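## Task

Pull the grey card from the card stand and leave it lying flat on the table. Every other card must still be in the pocket it began in, and the stand must be upright with all of its base resting on the table.

## Robot and tools

Robot: two arms, left_arm and right_arm, each with a two-finger gripper and a wrist camera. Scene frame: origin at table-top height, midway between the nominal arm bases, a little behind the near table edge; +x points out over the table, +z up, left_arm on the +y side (arm names do not match image sides). Calibrated bases: left_arm at (+0.002, +0.288, +0.013) m, right_arm at (+0.006, -0.307, +0.021) m, both nearly level. Fixed cameras cam_high and cam_low hang on a beam behind the arms; cam_left_wrist and cam_right_wrist ride on the wrists. All images are 672x504.

Gripper: fingers point along its +z axis and spread along its y axis. end_effector_position is the spot between the finger pads, just under 1 cm back from the tips.

Frames: hand positions, orientations, velocities and Hand targets in results are given in each arm's own base frame. Pose offsets you send are along that arm's base axes, and rotations pivot about the Hand target position.

execute_actions(actions, cameras): actions is a list of actions; each action is a list of up to 15 rows, one row per 1/30 s control step; if fewer rows are given the last one is held for the remaining steps. Each row is one flat list of 14 numbers in [-1, 1]: left_arm dx, dy, dz, rx, ry, rz, opening, then right_arm in the same order. The six pose numbers are offsets measured from that arm's Hand target as it was when the action began (not from the previous row); consecutive actions therefore add up. Scale: 1.0 = 0.6 m for dx, dy, dz and 180 degrees for the rotation vector rx, ry, rz. A translation longer than 1.0 is scaled down along its direction. Opening is absolute, not an offset: +1 fully open (pads about 87 mm apart), +0.5 about 69 mm, 0 about 43 mm, -0.5 about 18 mm, -1 closed. Sending six zeros re-requests the current Hand target. A 0 opening is a real command, so to keep a gripper as is, repeat its current value. An empty actions list returns a status with images. cameras: list of names, ["all"], or []; an unknown name invalidates the call.

move(target, speed, blend, opening_speed, blocking, cameras): target is one 14-number row laid out as above, or a list of up to 15 such rows forming waypoints; every waypoint is an offset from the Hand targets at the start of the move, not from the prior waypoint. Paths are straight, end together, take at least 0.5 s and are cut off at 10 s. speed: m/s, 0.002 to 2.9, default 0.25 (rotation up to twice that in rad/s), one value or one per waypoint. blend: corner rounding radius in metres (0 = stop at each waypoint). opening_speed: rate of the opening command per second on the -1 to +1 scale, at least 0.2. blocking=false returns after about 0.5 s while the motion continues. The result adds a move: line giving the ending (done, off_target, moving, held, fault) and any limits (paced = clipped pose, held = steps withheld). done means at rest within 10 mm and 2 degrees; it says nothing about contact. Moves do not avoid obstacles or the other arm.

wait(seconds 0 to 10): lets time pass holding commands. stop(): brakes a running move. zoom_image(camera, region [x0, y0, x1, y1] in pixels, at most 504 by 504): enlarges part of the latest image from that camera. finished_scene(scene 1 to 3): ends the scene irreversibly; after ending scene 1, make no further calls in that reply.

Result lines: end_effector_position (m) and end_effector_quat_wxyz per arm; Hand target (the pose your next offsets start from, after a 40-degree orientation clip relative to the measured one); Tool commands; grip_measured on the opening scale; Joint positions (gripper last, 0 closed to 1 open); Joint velocities (may say within noise); Joint torques (arm weight included, joints 1 to 3 wrap at ±28 N m). Positions may be off by a few centimetres at long reach.

Practical advice: grippers often stop short or sag and tilt, especially far out; check the pose after each move and send the remaining gap as an offset, and correct tilt. Tiny moves may not happen or may drift sideways. To grip, command about 0.04 below the grip_measured value at first contact; less difference squeezes more gently. A very thin part between the pads gets reduced force. To release a push against something, command the target back past where the gripper sits.

Avoid: dropping the card or releasing it while moving, fast or hard contact (force grows with speed and with how far the target lies beyond contact), knocking the stand over or dislodging other cards, anything leaving the table, hitting the bar, plate and rail behind the table (up to about 3 cm above it, no warning), arms or grippers pressing on each other or one closing on the other's fingers, strain on wrist camera cables, paths passing close to an arm's own base, and long stretched or straining poses that heat motors (MOTOR HOT at 75 °C, folding fault at 90 °C). Loose objects may be nudged occasionally. Time keeps running while you write replies. Joint limits (rad): waist -2.618 to 3.054, shoulder 0 to 3.142, elbow 0 to 3.142, wrist pitch and yaw ±1.571, wrist roll ±2.094.

Each tool is called after ">>>" as name(argument=value, ...), one argument or row to a line, values as JSON.

## Session

>>> execute_actions(
  actions=[],
)

>>> zoom_image(
  camera="cam_low",
  region=[200, 250, 520, 430],
)

>>> zoom_image(
  camera="cam_high",
  region=[230, 100, 450, 260],
)

Scene clock: 0.00 s.
left_arm: end_effector_position=(+0.4136, -0.0288, +0.0943) grip_measured=+1.000 end_effector_quat_wxyz=(+0.636, -0.113, +0.762, -0.051) | right_arm: end_effector_position=(+0.4667, -0.0130, +0.1142) grip_measured=+0.989 end_effector_quat_wxyz=(+0.605, +0.225, +0.764, +0.022)
Joint positions: left_arm=[-0.122 1.57 0.435 0.945 -0.186 -0.263 1] | right_arm=[0.044 1.652 0.742 0.628 0.283 0.403 0.994]
Joint velocities: within noise
Joint torques (N m): no reading
Heat: left arm: 29 °C; right arm: 36 °C.
Hand target: left_arm +0.4152, -0.0300, +0.0989; +0.640, -0.112, +0.758, -0.053 | right_arm +0.4711, -0.0121, +0.1285; +0.619, +0.224, +0.752, +0.027
Tool commands: left_gripper/opening=+1.0 right_gripper/opening=+1.0

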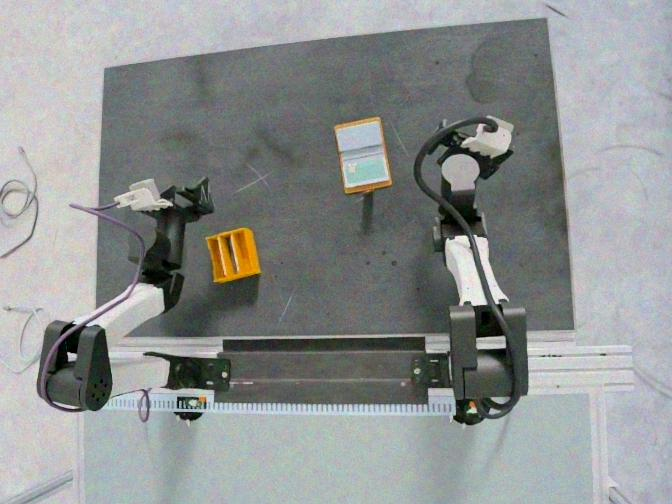

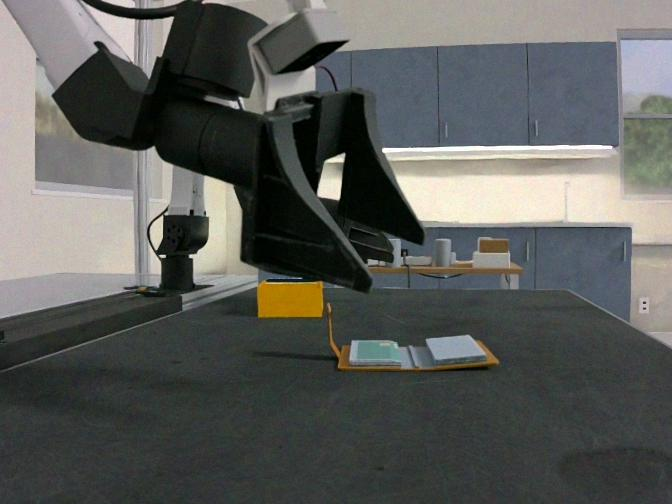

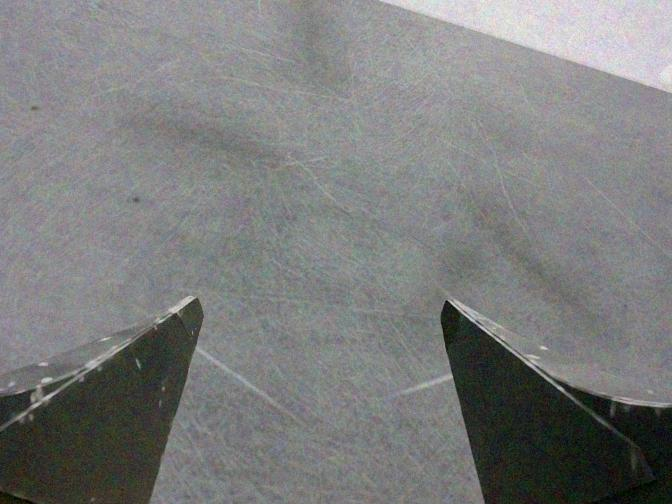

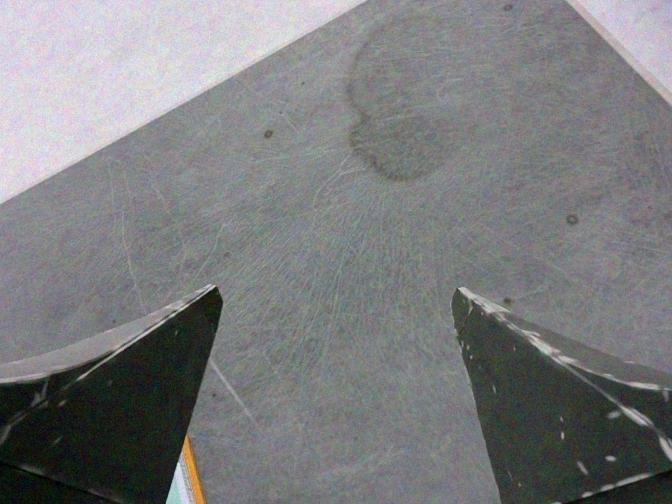

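Scaled by 1.575 from the camera's 672x504 image, which has a finer 960x720 frame.

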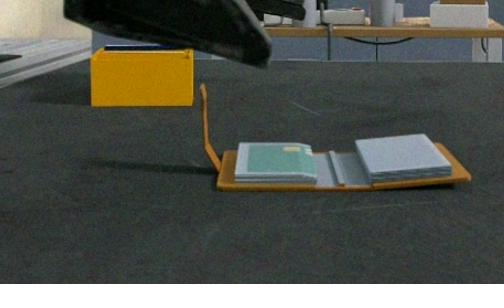

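Scaled by 2.291 from the camera's 672x504 image, which has a finer 960x720 frame.

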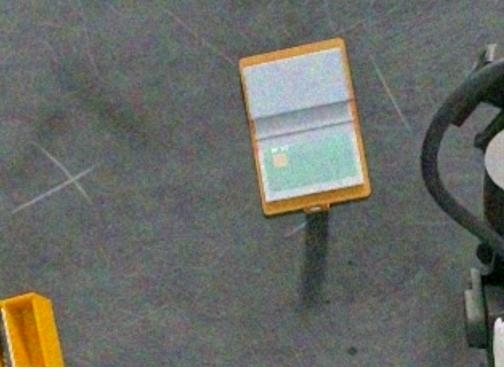

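>>> zoom_image(
  camera="cam_high",
  region=[190, 210, 280, 300],
)

>>> zoom_image(
  camera="cam_low",
  region=[240, 260, 340, 330],
)

Scaled by 5.600 from the camera's 672x504 image, which has a finer 960x720 frame.

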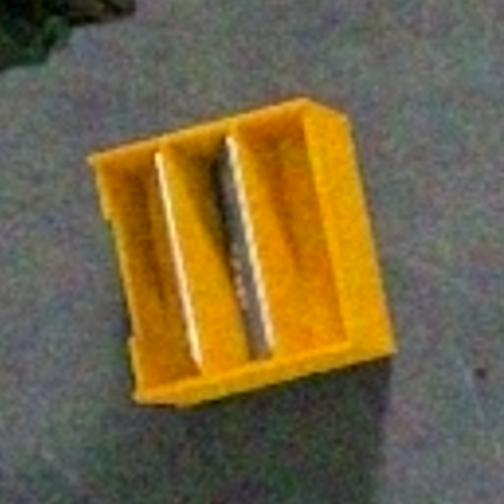

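Scaled by 5.040 from the camera's 672x504 image, which has a finer 960x720 frame.

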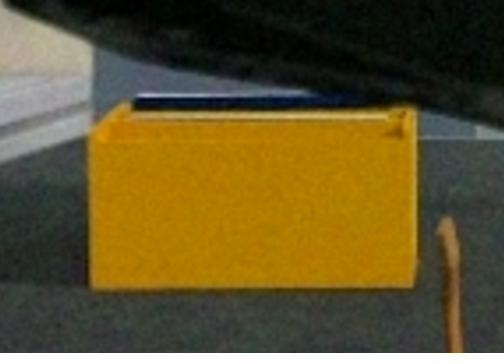

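>>> move(
  target=[
    [-0.12,-0.03,0.22,0.015,0.227,0.002,0.2,0,0,0,0,0,0,1],
    [-0.3,-0.08,0.168,0.03,0.454,0.004,-0.1,0,0,0,0,0,0,1],
  ],
  blend=[0.05,0],
  speed=0.35,
  cameras=["cam_high","cam_low","cam_left_wrist"],
)

>>> zoom_image(
  camera="cam_left_wrist",
  region=[180, 40, 500, 400],
)

Scene clock: 43.93 s.
left_arm: end_effector_position=(+0.2444, -0.0762, +0.1958) grip_measured=-0.100 end_effector_quat_wxyz=(+0.049, -0.093, +0.993, +0.046) | right_arm: end_effector_position=(+0.4667, -0.0130, +0.1142) grip_measured=+0.989 end_effector_quat_wxyz=(+0.605, +0.225, +0.764, +0.022)
Joint positions: left_arm=[-0.31 1.635 1.681 -1.562 -0.124 -0.494 0.45] | right_arm=[0.044 1.652 0.742 0.628 0.283 0.403 0.994]
Joint velocities: left_arm=[within noise] | right_arm=[-0.022 -0.012 0.002 0.007 0.022 0.168 0.003]
Joint torques (N m): left_arm=[-0.2 -9.48 4.03 0.36 0.04 -0.04] | right_arm=[-0.25 -6.97 6.69 2.1 -0.01 0]
Heat: left arm: 31 °C; right arm: 40 °C.
Hand target: left_arm +0.2352, -0.0781, +0.1998; -0.007, -0.096, +0.993, +0.069 | right_arm +0.4711, -0.0121, +0.1285; +0.619, +0.224, +0.752, +0.027
Off the commanded pose: left_arm 0.010 m, 7 deg | right_arm 0.015 m, 2 deg.
joint sent to its limit (left arm) — joint 4 (wrist pitch), lower limit. The joint targets are off in orientation, not in position.
move: off_target (left_arm, right_arm); target 2's new opening was sent with left_arm's hand 0.010 m and 7 deg from that target
Images, in order (width x height): cam_high 672x504, cam_low 672x504, cam_left_wrist 672x504.

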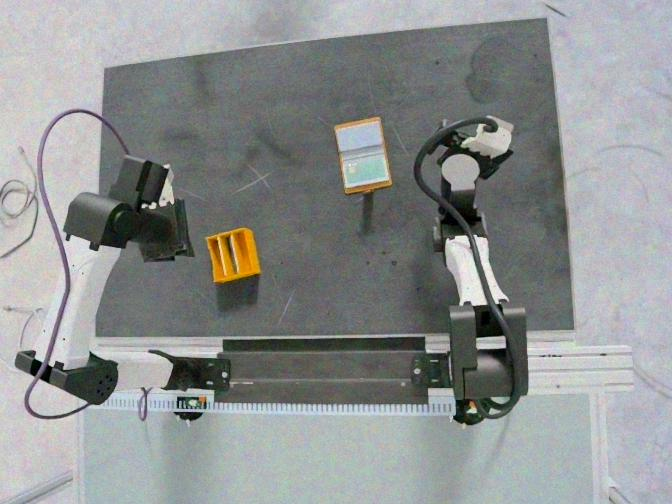

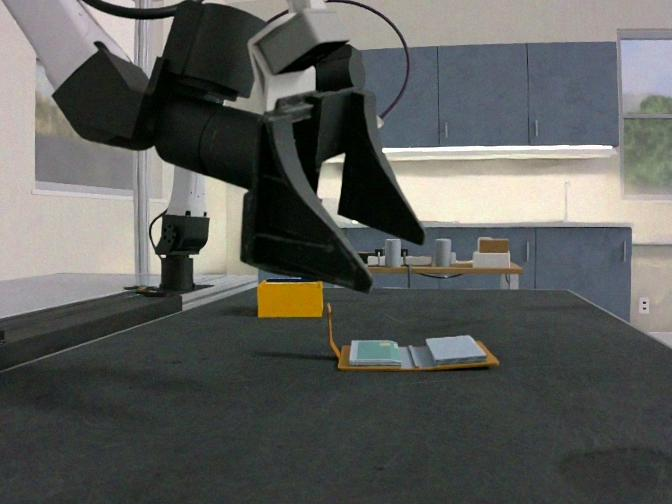

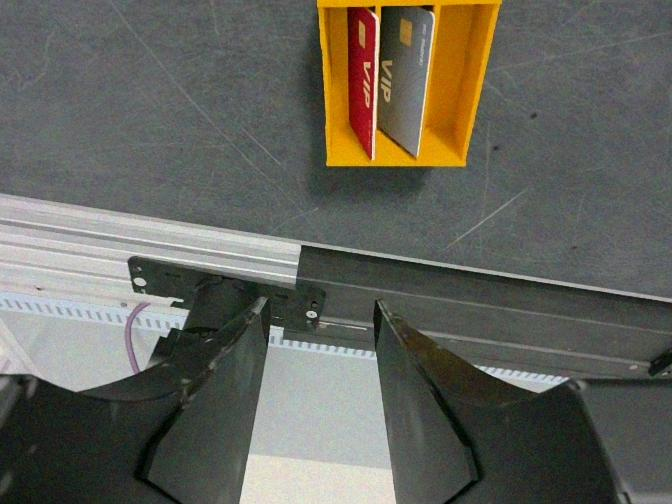

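Scaled by 1.400 from the camera's 672x504 image, which has a finer 960x720 frame.

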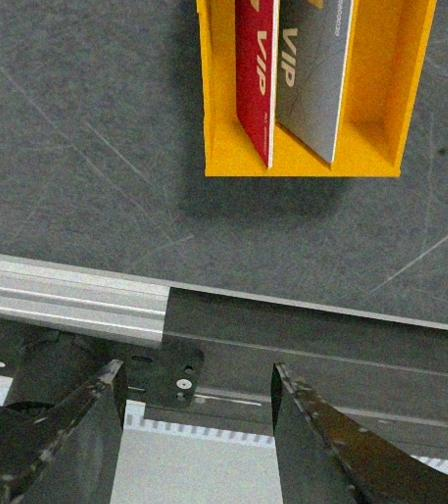

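>>> move(
  target=[0.017,-0.087,-0.133,0.065,0.013,0,-0.2,0,0,0,0,0,0,1],
  speed=0.2,
  cameras=["cam_high","cam_low","cam_left_wrist"],
)

>>> zoom_image(
  camera="cam_low",
  region=[220, 210, 360, 330],
)

Scene clock: 93.07 s.
left_arm: end_effector_position=(+0.2397, -0.1257, +0.1162) grip_measured=-0.200 end_effector_quat_wxyz=(-0.032, -0.093, +0.980, +0.176) | right_arm: end_effector_position=(+0.4667, -0.0130, +0.1142) grip_measured=+0.989 end_effector_quat_wxyz=(+0.605, +0.225, +0.764, +0.022)
Joint positions: left_arm=[-0.537 1.932 1.653 -1.557 -0.244 -0.759 0.4] | right_arm=[0.044 1.652 0.742 0.628 0.283 0.403 0.994]
Joint torques (N m): left_arm=[-0.2 -9.47 7.12 -0.11 -0.26 -0.11] | right_arm=[-0.12 -6.84 6.64 2.09 -0.02 0.02]
Heat: left arm: 32 °C; right arm: 41 °C.
Hand target: left_arm +0.2454, -0.1303, +0.1200; -0.018, -0.094, +0.980, +0.172 | right_arm +0.4711, -0.0121, +0.1285; +0.619, +0.224, +0.752, +0.027
Off the commanded pose: left_arm 0.008 m, 2 deg | right_arm 0.015 m, 2 deg.
move: off_target (right_arm)
Images, in order (width x height): cam_high 672x504, cam_low 672x504, cam_left_wrist 672x504.

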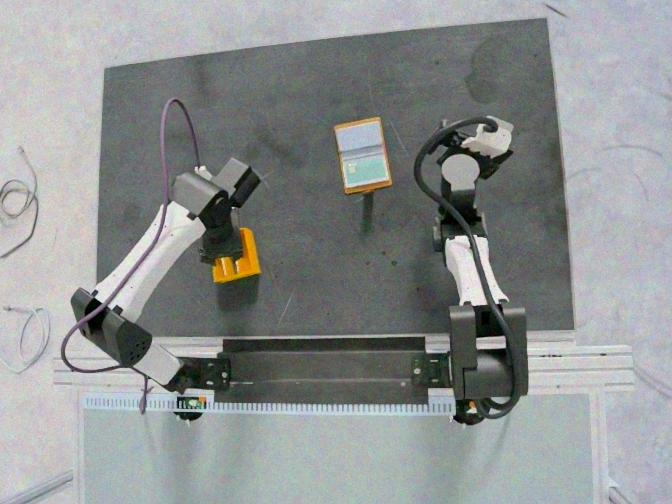

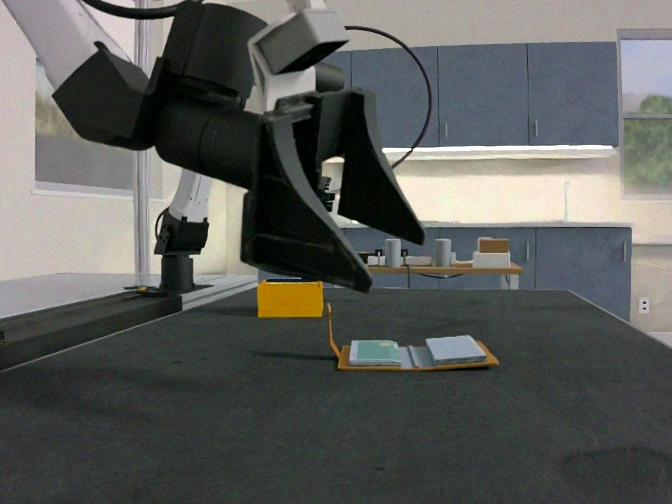

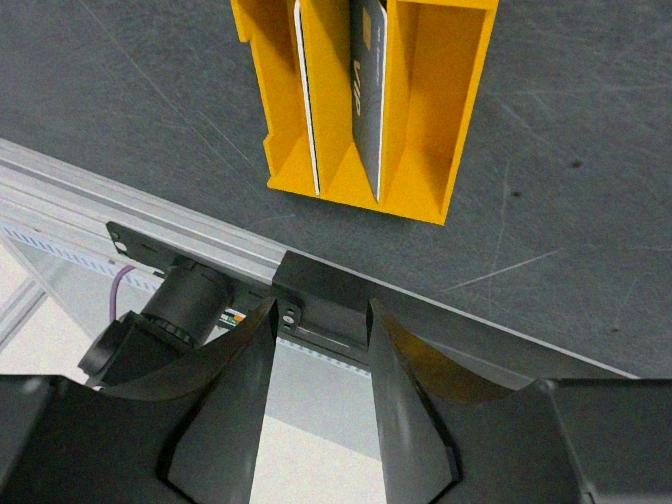

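Scaled by 3.600 from the camera's 672x504 image, which has a finer 960x720 frame.

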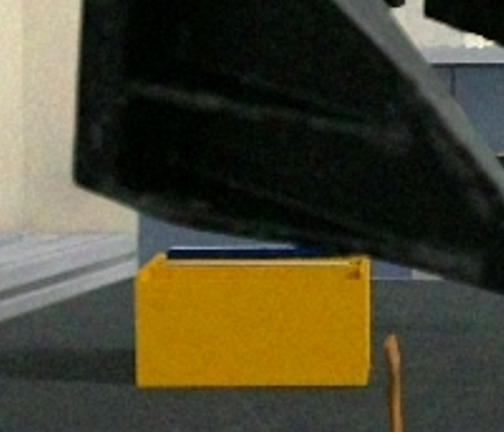

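>>> move(
  target=[0.005,0.004,-0.09,0,0,0,-0.25,0,0,0,0,0,0,1],
  speed=0.12,
  cameras=["cam_low","cam_left_wrist"],
)

>>> zoom_image(
  camera="cam_left_wrist",
  region=[200, 20, 500, 350],
)

>>> zoom_image(
  camera="cam_low",
  region=[220, 210, 360, 330],
)

Scene clock: 130.50 s.
left_arm: end_effector_position=(+0.2474, -0.1299, +0.0709) grip_measured=-0.250 end_effector_quat_wxyz=(-0.018, -0.095, +0.981, +0.167) | right_arm: end_effector_position=(+0.4667, -0.0130, +0.1142) grip_measured=+0.989 end_effector_quat_wxyz=(+0.605, +0.225, +0.764, +0.022)
Joint positions: left_arm=[-0.537 1.956 1.517 -1.365 -0.247 -0.759 0.375] | right_arm=[0.044 1.652 0.742 0.628 0.283 0.403 0.994]
Joint torques (N m): left_arm=[0.69 -9.01 3.92 0.04 -0.26 0.01] | right_arm=[-0.18 -6.9 6.58 2.11 -0.01 -0.01]
Heat: left arm: 34 °C; right arm: 41 °C.
Hand target: left_arm +0.2483, -0.1278, +0.0659; -0.018, -0.095, +0.980, +0.172 | right_arm +0.4711, -0.0121, +0.1285; +0.619, +0.224, +0.752, +0.027
Off the commanded pose: left_arm 0.005 m, 1 deg | right_arm 0.015 m, 2 deg.
move: off_target (right_arm)
Images, in order (width x height): cam_low 672x504, cam_left_wrist 672x504.

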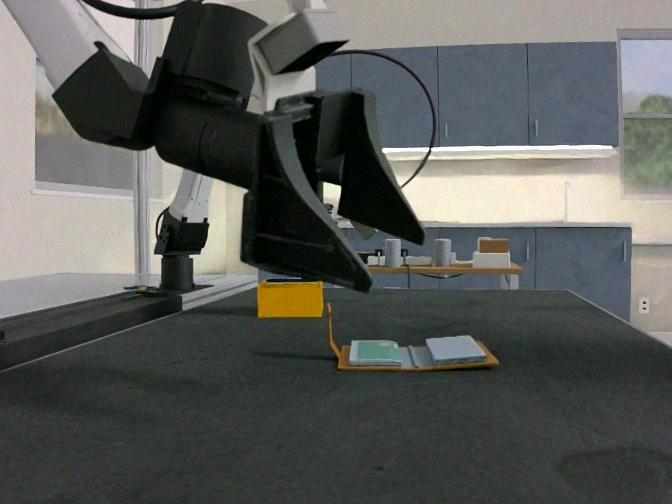

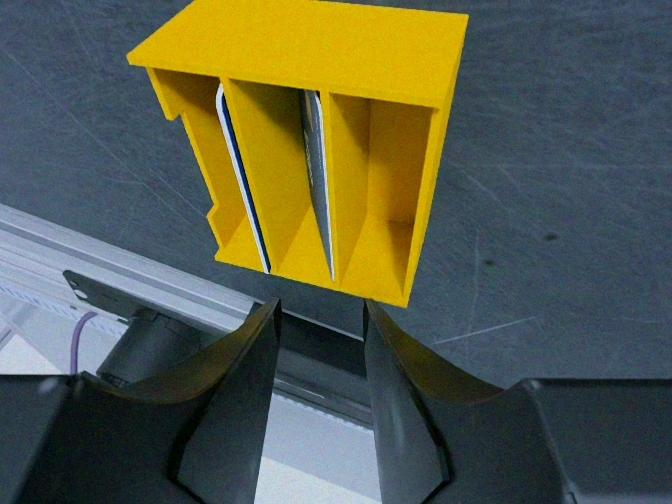

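Scaled by 1.527 from the camera's 672x504 image, which has a finer 960x720 frame.

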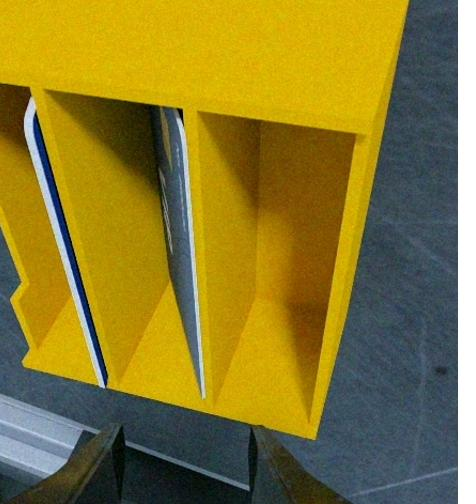

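Scaled by 3.600 from the camera's 672x504 image, which has a finer 960x720 frame.

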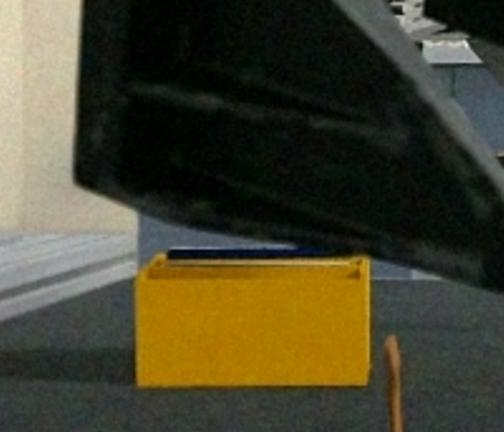

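>>> move(
  target=[0,0.003,-0.022,0,0,0,-0.3,0,0,0,0,0,0,1],
  speed=0.06,
  cameras=["cam_low","cam_left_wrist"],
)

>>> zoom_image(
  camera="cam_left_wrist",
  region=[200, 60, 460, 360],
)

>>> zoom_image(
  camera="cam_high",
  region=[190, 210, 280, 300],
)

Scene clock: 153.47 s.
left_arm: end_effector_position=(+0.2477, -0.1299, +0.0591) grip_measured=-0.300 end_effector_quat_wxyz=(-0.015, -0.095, +0.982, +0.165) | right_arm: end_effector_position=(+0.4667, -0.0130, +0.1142) grip_measured=+0.989 end_effector_quat_wxyz=(+0.605, +0.225, +0.764, +0.022)
Joint positions: left_arm=[-0.537 1.96 1.477 -1.314 -0.247 -0.759 0.35] | right_arm=[0.044 1.652 0.742 0.628 0.283 0.403 0.994]
Joint torques (N m): left_arm=[1.05 -8.65 3.79 0.08 -0.27 0.05] | right_arm=[-0.2 -6.83 6.69 2.11 -0.01 -0.01]
Heat: left arm: 33 °C; right arm: 41 °C.
Hand target: left_arm +0.2483, -0.1260, +0.0527; -0.018, -0.095, +0.980, +0.172 | right_arm +0.4711, -0.0121, +0.1285; +0.619, +0.224, +0.752, +0.027
Off the commanded pose: left_arm 0.008 m, 1 deg | right_arm 0.015 m, 2 deg.
move: off_target (right_arm)
Images, in order (width x height): cam_low 672x504, cam_left_wrist 672x504.

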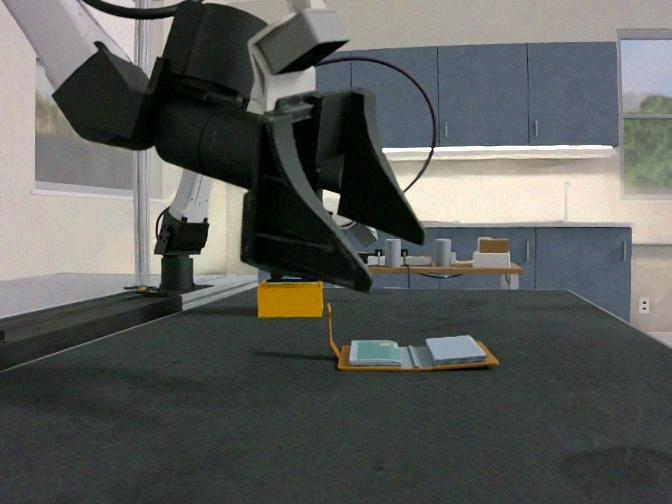

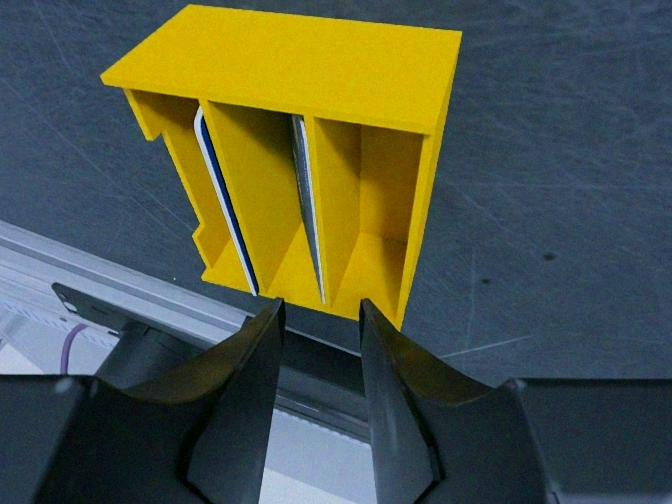

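Scaled by 1.680 from the camera's 672x504 image, which has a finer 960x720 frame.

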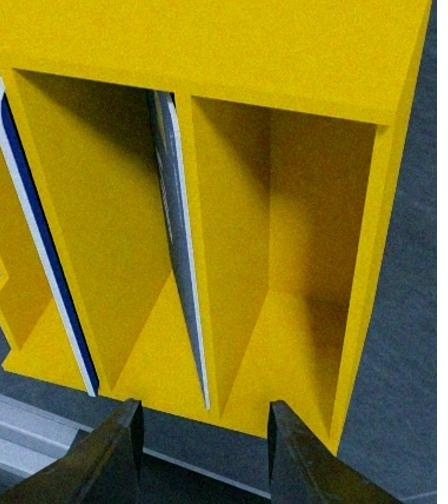

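This scene's latest camera images include none from cam_high. They are from: cam_low, cam_left_wrist. cam_high's image comes with the result of a call that names it in "cameras".

>>> move(
  target=[0,0.004,-0.016,0,0,0.028,-0.3,0,0,0,0,0,0,1],
  speed=0.05,
  cameras=["cam_low","cam_left_wrist","cam_high"],
)

>>> zoom_image(
  camera="cam_left_wrist",
  region=[200, 60, 460, 360],
)

>>> zoom_image(
  camera="cam_high",
  region=[190, 190, 290, 300],
)

Scene clock: 169.43 s.
left_arm: end_effector_position=(+0.2497, -0.1241, +0.0500) grip_measured=-0.300 end_effector_quat_wxyz=(-0.019, -0.131, +0.977, +0.170) | right_arm: end_effector_position=(+0.4667, -0.0130, +0.1142) grip_measured=+0.989 end_effector_quat_wxyz=(+0.605, +0.225, +0.764, +0.022)
Joint positions: left_arm=[-0.511 1.975 1.458 -1.295 -0.247 -0.807 0.35] | right_arm=[0.044 1.652 0.742 0.628 0.283 0.403 0.994]
Joint torques (N m): left_arm=[0.87 -8.65 3.66 0.08 -0.11 -0.13] | right_arm=[-0.24 -6.87 6.65 2.11 0.01 0.01]
Heat: left arm: 33 °C; right arm: 41 °C.
Hand target: left_arm +0.2484, -0.1236, +0.0431; -0.025, -0.138, +0.975, +0.171 | right_arm +0.4711, -0.0121, +0.1285; +0.619, +0.224, +0.752, +0.027
Off the commanded pose: left_arm 0.007 m, 1 deg | right_arm 0.015 m, 2 deg.
move: off_target (right_arm)
Images, in order (width x height): cam_high 672x504, cam_low 672x504, cam_left_wrist 672x504.

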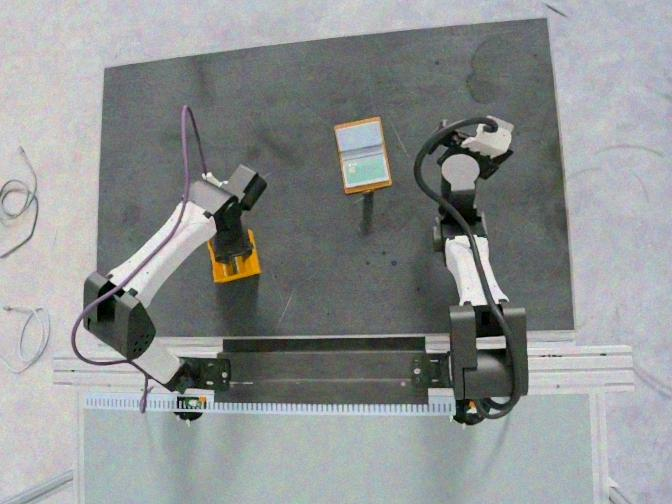

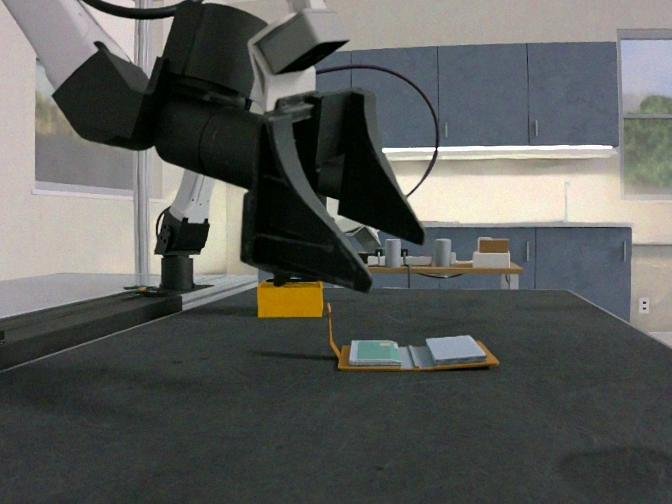

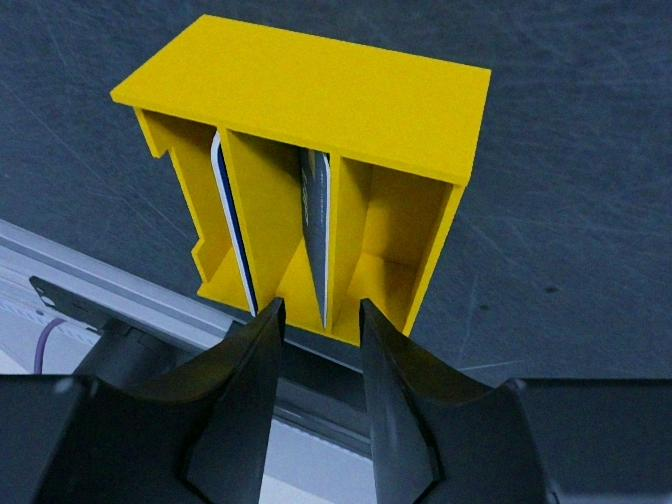

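Scaled by 1.680 from the camera's 672x504 image, which has a finer 960x720 frame.

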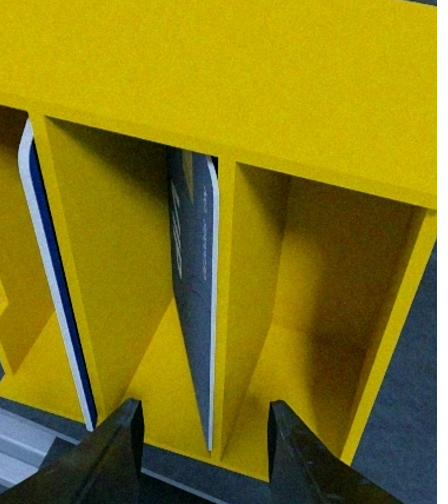

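Scaled by 4.582 from the camera's 672x504 image, which has a finer 960x720 frame.

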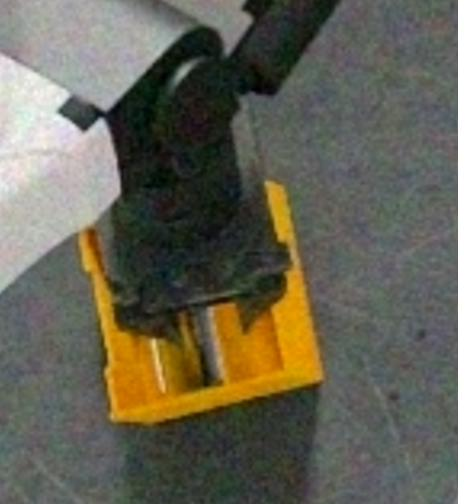

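>>> move(
  target=[-0.002,0.003,-0.016,0,0,0,-0.3,-0.1,-0.1,0.2,0,0,0,1],
  speed=0.1,
  cameras=["cam_low","cam_left_wrist","cam_high"],
)

>>> zoom_image(
  camera="cam_left_wrist",
  region=[200, 60, 460, 360],
)

>>> zoom_image(
  camera="cam_low",
  region=[240, 240, 350, 330],
)

Scene clock: 188.73 s.
left_arm: end_effector_position=(+0.2484, -0.1234, +0.0404) grip_measured=-0.300 end_effector_quat_wxyz=(-0.019, -0.131, +0.977, +0.169) | right_arm: end_effector_position=(+0.4088, -0.0717, +0.2244) grip_measured=+0.989 end_effector_quat_wxyz=(+0.597, +0.236, +0.766, +0.023)
Joint positions: left_arm=[-0.511 1.979 1.425 -1.256 -0.247 -0.808 0.35] | right_arm=[-0.175 1.248 0.887 0.07 0.081 0.362 0.994]
Joint torques (N m): left_arm=[1.17 -8.59 3.59 0.08 -0.12 -0.09] | right_arm=[-0.73 -5.35 9.33 2.07 -0.16 -0.13]
Heat: left arm: 33 °C; right arm: 41 °C.
Hand target: left_arm +0.2472, -0.1218, +0.0336; -0.025, -0.138, +0.975, +0.171 | right_arm +0.4111, -0.0720, +0.2484; +0.619, +0.224, +0.753, +0.027
Off the commanded pose: left_arm 0.007 m, 1 deg | right_arm 0.024 m, 3 deg.
move: off_target (right_arm)
Images, in order (width x height): cam_high 672x504, cam_low 672x504, cam_left_wrist 672x504.

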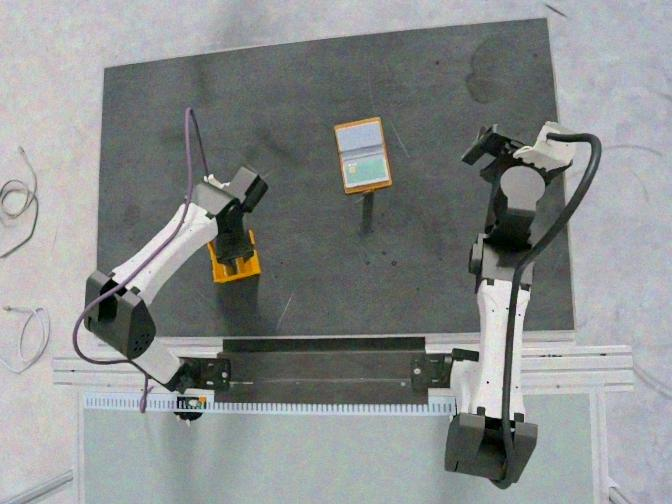

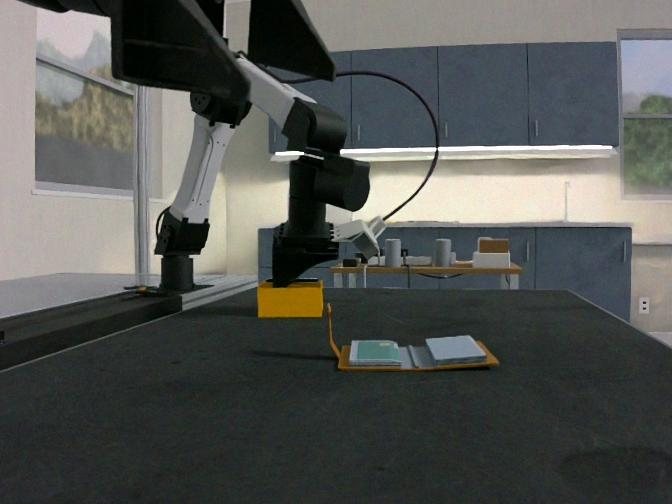

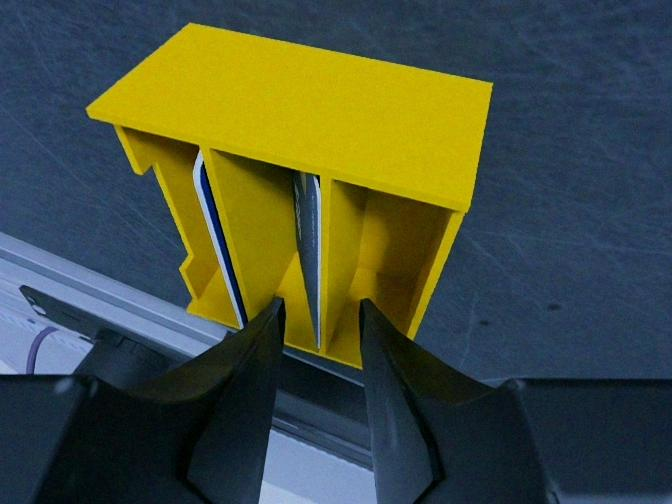

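Scaled by 1.680 from the camera's 672x504 image, which has a finer 960x720 frame.

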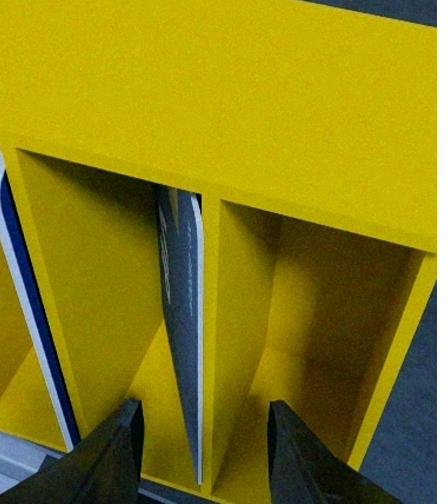

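Scaled by 4.582 from the camera's 672x504 image, which has a finer 960x720 frame.

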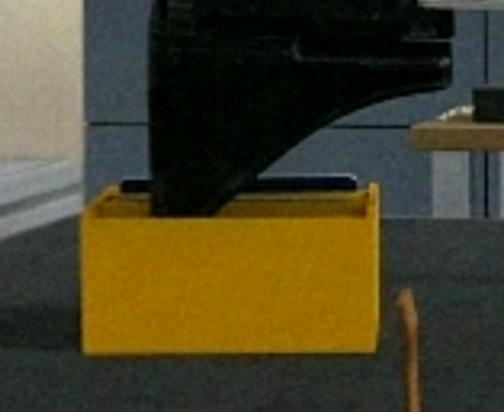

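>>> zoom_image(
  camera="cam_low",
  region=[255, 270, 327, 300],
)

>>> zoom_image(
  camera="cam_left_wrist",
  region=[270, 160, 380, 360],
)

Scaled by 7.000 from the camera's 672x504 image, which has a finer 960x720 frame.

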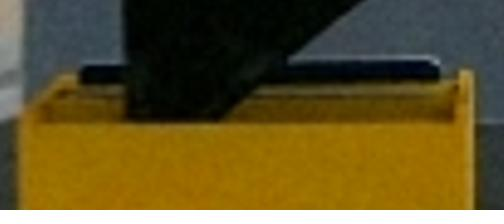

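Scaled by 2.520 from the camera's 672x504 image, which has a finer 960x720 frame.

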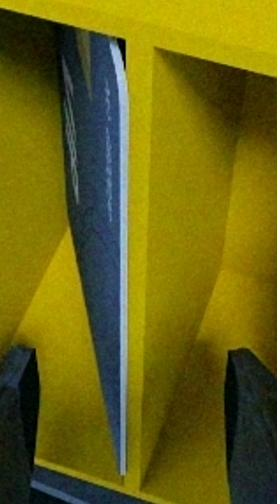

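>>> move(
  target=[
    [0.024,-0.015,0.06,0,0,0,-0.3,0,0,0,0,0,0,1],
    [0.024,0.006,0.007,0,0,0,-0.3,0,0,0,0,0,0,1],
  ],
  speed=0.06,
  cameras=["cam_low","cam_left_wrist"],
)

>>> zoom_image(
  camera="cam_left_wrist",
  region=[270, 160, 380, 360],
)

>>> zoom_image(
  camera="cam_low",
  region=[255, 270, 327, 300],
)

Scene clock: 237.43 s.
left_arm: end_effector_position=(+0.2621, -0.1203, +0.0436) grip_measured=-0.300 end_effector_quat_wxyz=(-0.021, -0.140, +0.976, +0.168) | right_arm: end_effector_position=(+0.4087, -0.0716, +0.2242) grip_measured=+0.989 end_effector_quat_wxyz=(+0.597, +0.236, +0.767, +0.024)
Joint positions: left_arm=[-0.479 2.014 1.49 -1.283 -0.247 -0.794 0.35] | right_arm=[-0.175 1.248 0.887 0.069 0.081 0.362 0.994]
Joint torques (N m): left_arm=[0.79 -9.21 3.74 0.08 -0.19 0.09] | right_arm=[-0.72 -5.44 9.09 2.09 -0.19 -0.09]
Heat: left arm: 33 °C; right arm: 39 °C.
Hand target: left_arm +0.2615, -0.1183, +0.0377; -0.025, -0.137, +0.975, +0.171 | right_arm +0.4111, -0.0720, +0.2484; +0.619, +0.224, +0.753, +0.027
Off the commanded pose: left_arm 0.006 m, 1 deg | right_arm 0.024 m, 3 deg.
move: off_target (right_arm)
Images, in order (width x height): cam_low 672x504, cam_left_wrist 672x504.

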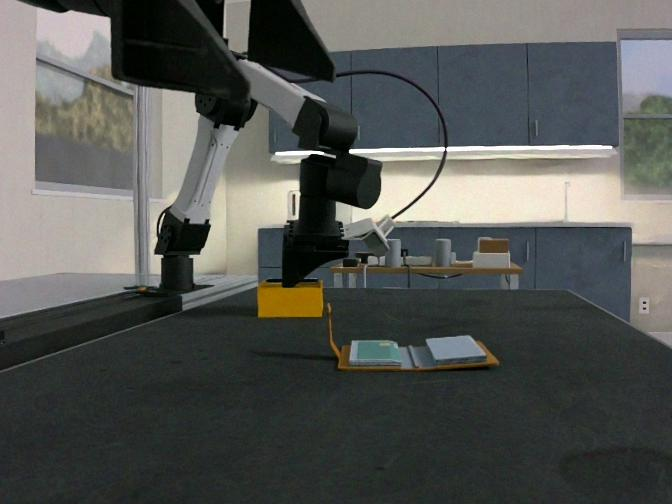

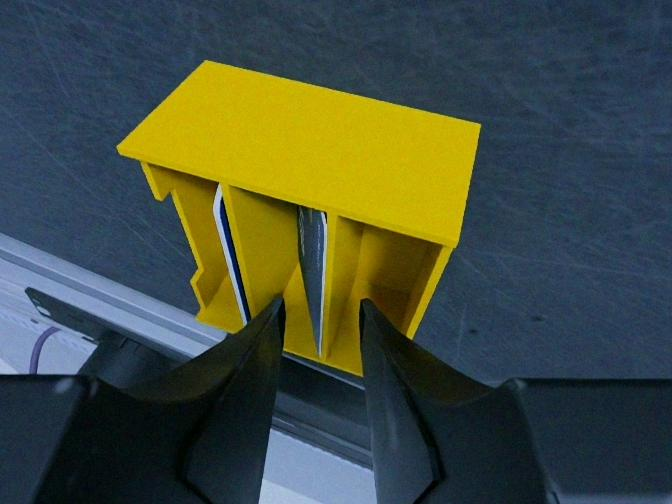

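Scaled by 2.520 from the camera's 672x504 image, which has a finer 960x720 frame.

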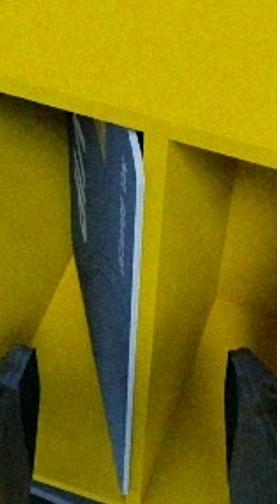

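Scaled by 7.000 from the camera's 672x504 image, which has a finer 960x720 frame.

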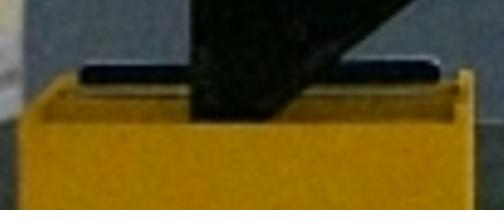

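>>> move(
  target=[
    [0,-0.02,0.05,0,0,0,-0.3,0,0,0,0,0,0,1],
    [0,-0.001,0.0065,0,0,0,-0.3,0,0,0,0,0,0,1],
    [0,-0.001,0.0065,0,0,0,-1,0,0,0,0,0,0,1],
  ],
  speed=0.06,
  opening_speed=0.4,
  cameras=["cam_low","cam_left_wrist"],
)

>>> zoom_image(
  camera="cam_left_wrist",
  region=[270, 160, 380, 360],
)

>>> zoom_image(
  camera="cam_low",
  region=[255, 270, 327, 300],
)

Scene clock: 252.07 s.
left_arm: end_effector_position=(+0.2629, -0.1211, +0.0464) grip_measured=-0.887 end_effector_quat_wxyz=(-0.021, -0.140, +0.976, +0.168) | right_arm: end_effector_position=(+0.4087, -0.0716, +0.2242) grip_measured=+0.989 end_effector_quat_wxyz=(+0.597, +0.236, +0.767, +0.024)
Joint positions: left_arm=[-0.481 2.014 1.501 -1.294 -0.247 -0.796 0.056] | right_arm=[-0.175 1.248 0.887 0.069 0.081 0.362 0.994]
Joint torques (N m): left_arm=[0.72 -9.5 3.85 0.07 -0.17 0.07] | right_arm=[-0.7 -5.34 9.22 2.08 -0.18 -0.12]
Heat: left arm: 33 °C; right arm: 39 °C.
Hand target: left_arm +0.2615, -0.1188, +0.0415; -0.025, -0.138, +0.975, +0.171 | right_arm +0.4111, -0.0720, +0.2484; +0.619, +0.224, +0.753, +0.027
Off the commanded pose: left_arm 0.006 m, 1 deg | right_arm 0.024 m, 3 deg.
move: off_target (right_arm)
Images, in order (width x height): cam_low 672x504, cam_left_wrist 672x504.

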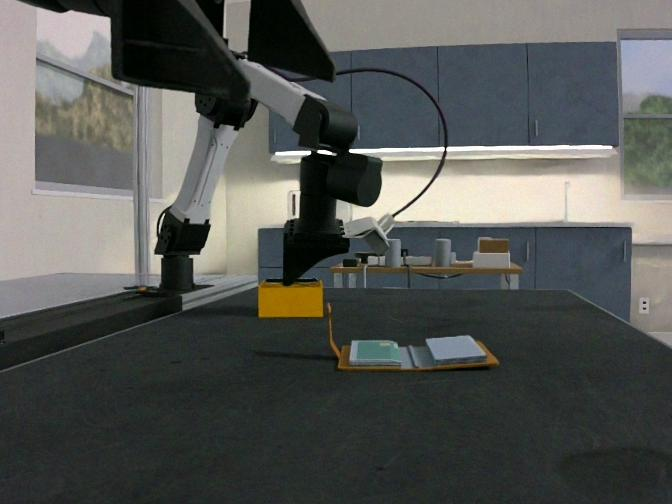

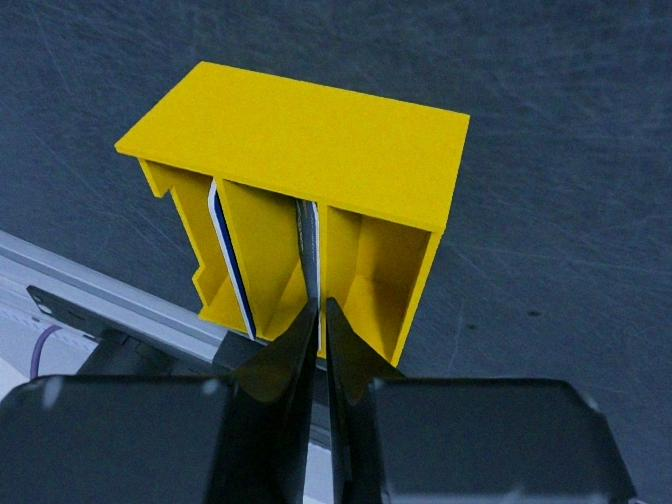

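Scaled by 2.520 from the camera's 672x504 image, which has a finer 960x720 frame.

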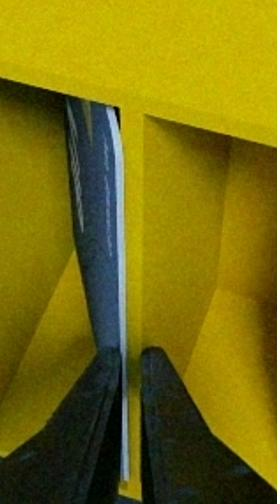

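Scaled by 7.000 from the camera's 672x504 image, which has a finer 960x720 frame.

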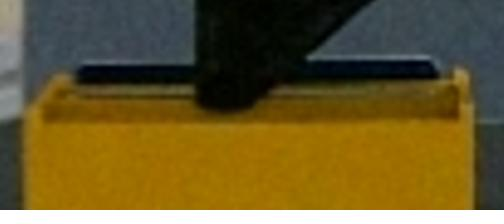

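>>> move(
  target=[
    [0,0,0,0,0,0,-0.5,0,0,0,0,0,0,1],
    [0,-0.02,0.05,0,0,0,-0.5,0,0,0,0,0,0,1],
    [0,-0.0005,0.0045,0,0,0,-0.5,0,0,0,0,0,0,1],
    [0,-0.0005,0.0045,0,0,0,-1,0,0,0,0,0,0,1],
  ],
  speed=0.06,
  opening_speed=0.4,
  cameras=["cam_low","cam_left_wrist"],
)

>>> zoom_image(
  camera="cam_left_wrist",
  region=[270, 160, 380, 360],
)

>>> zoom_image(
  camera="cam_low",
  region=[255, 270, 327, 300],
)

Scene clock: 268.80 s.
left_arm: end_effector_position=(+0.2626, -0.1209, +0.0487) grip_measured=-0.983 end_effector_quat_wxyz=(-0.022, -0.138, +0.976, +0.169) | right_arm: end_effector_position=(+0.4087, -0.0716, +0.2242) grip_measured=+0.989 end_effector_quat_wxyz=(+0.597, +0.236, +0.767, +0.024)
Joint positions: left_arm=[-0.481 2.014 1.509 -1.305 -0.248 -0.793 0.009] | right_arm=[-0.175 1.248 0.887 0.069 0.081 0.362 0.994]
Joint torques (N m): left_arm=[0.8 -9.62 3.71 0.05 -0.18 0.04] | right_arm=[-0.62 -5.31 9.1 2.05 -0.19 -0.14]
Heat: left arm: 33 °C; right arm: 38 °C.
Hand target: left_arm +0.2616, -0.1192, +0.0443; -0.025, -0.138, +0.975, +0.171 | right_arm +0.4111, -0.0720, +0.2484; +0.619, +0.224, +0.753, +0.027
Off the commanded pose: left_arm 0.005 m, 0 deg | right_arm 0.024 m, 3 deg.
move: off_target (right_arm)
Images, in order (width x height): cam_low 672x504, cam_left_wrist 672x504.

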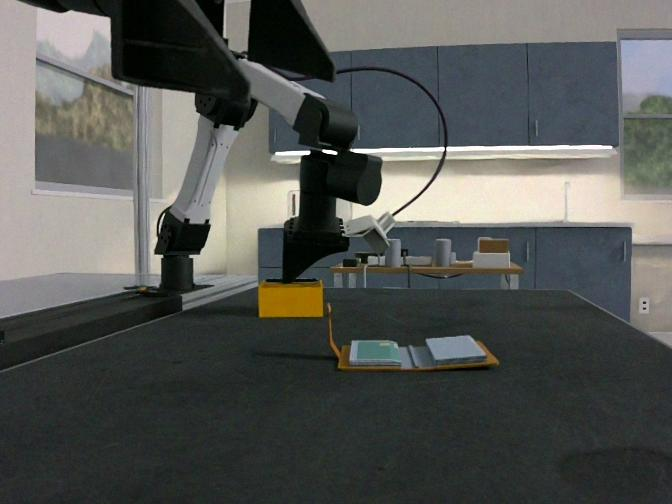

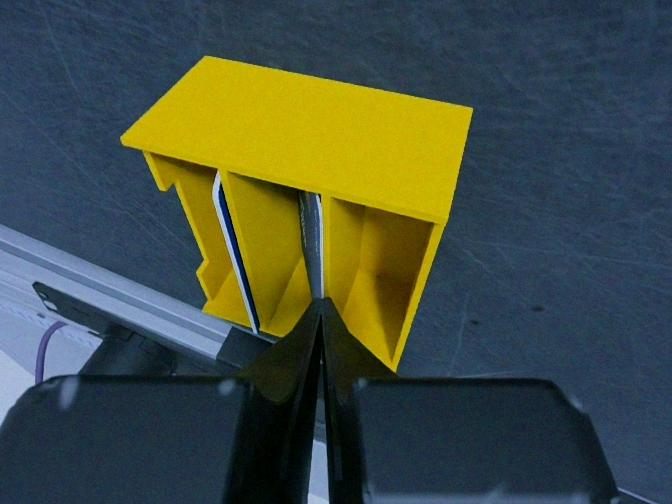

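Scaled by 2.520 from the camera's 672x504 image, which has a finer 960x720 frame.

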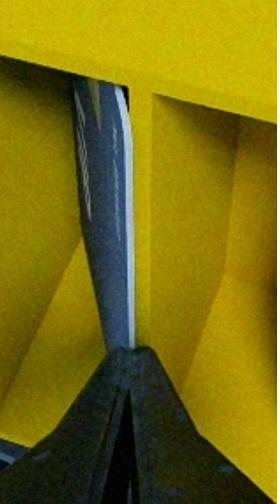

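Scaled by 7.000 from the camera's 672x504 image, which has a finer 960x720 frame.

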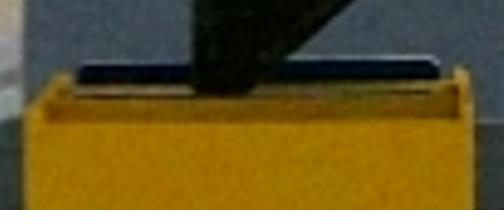

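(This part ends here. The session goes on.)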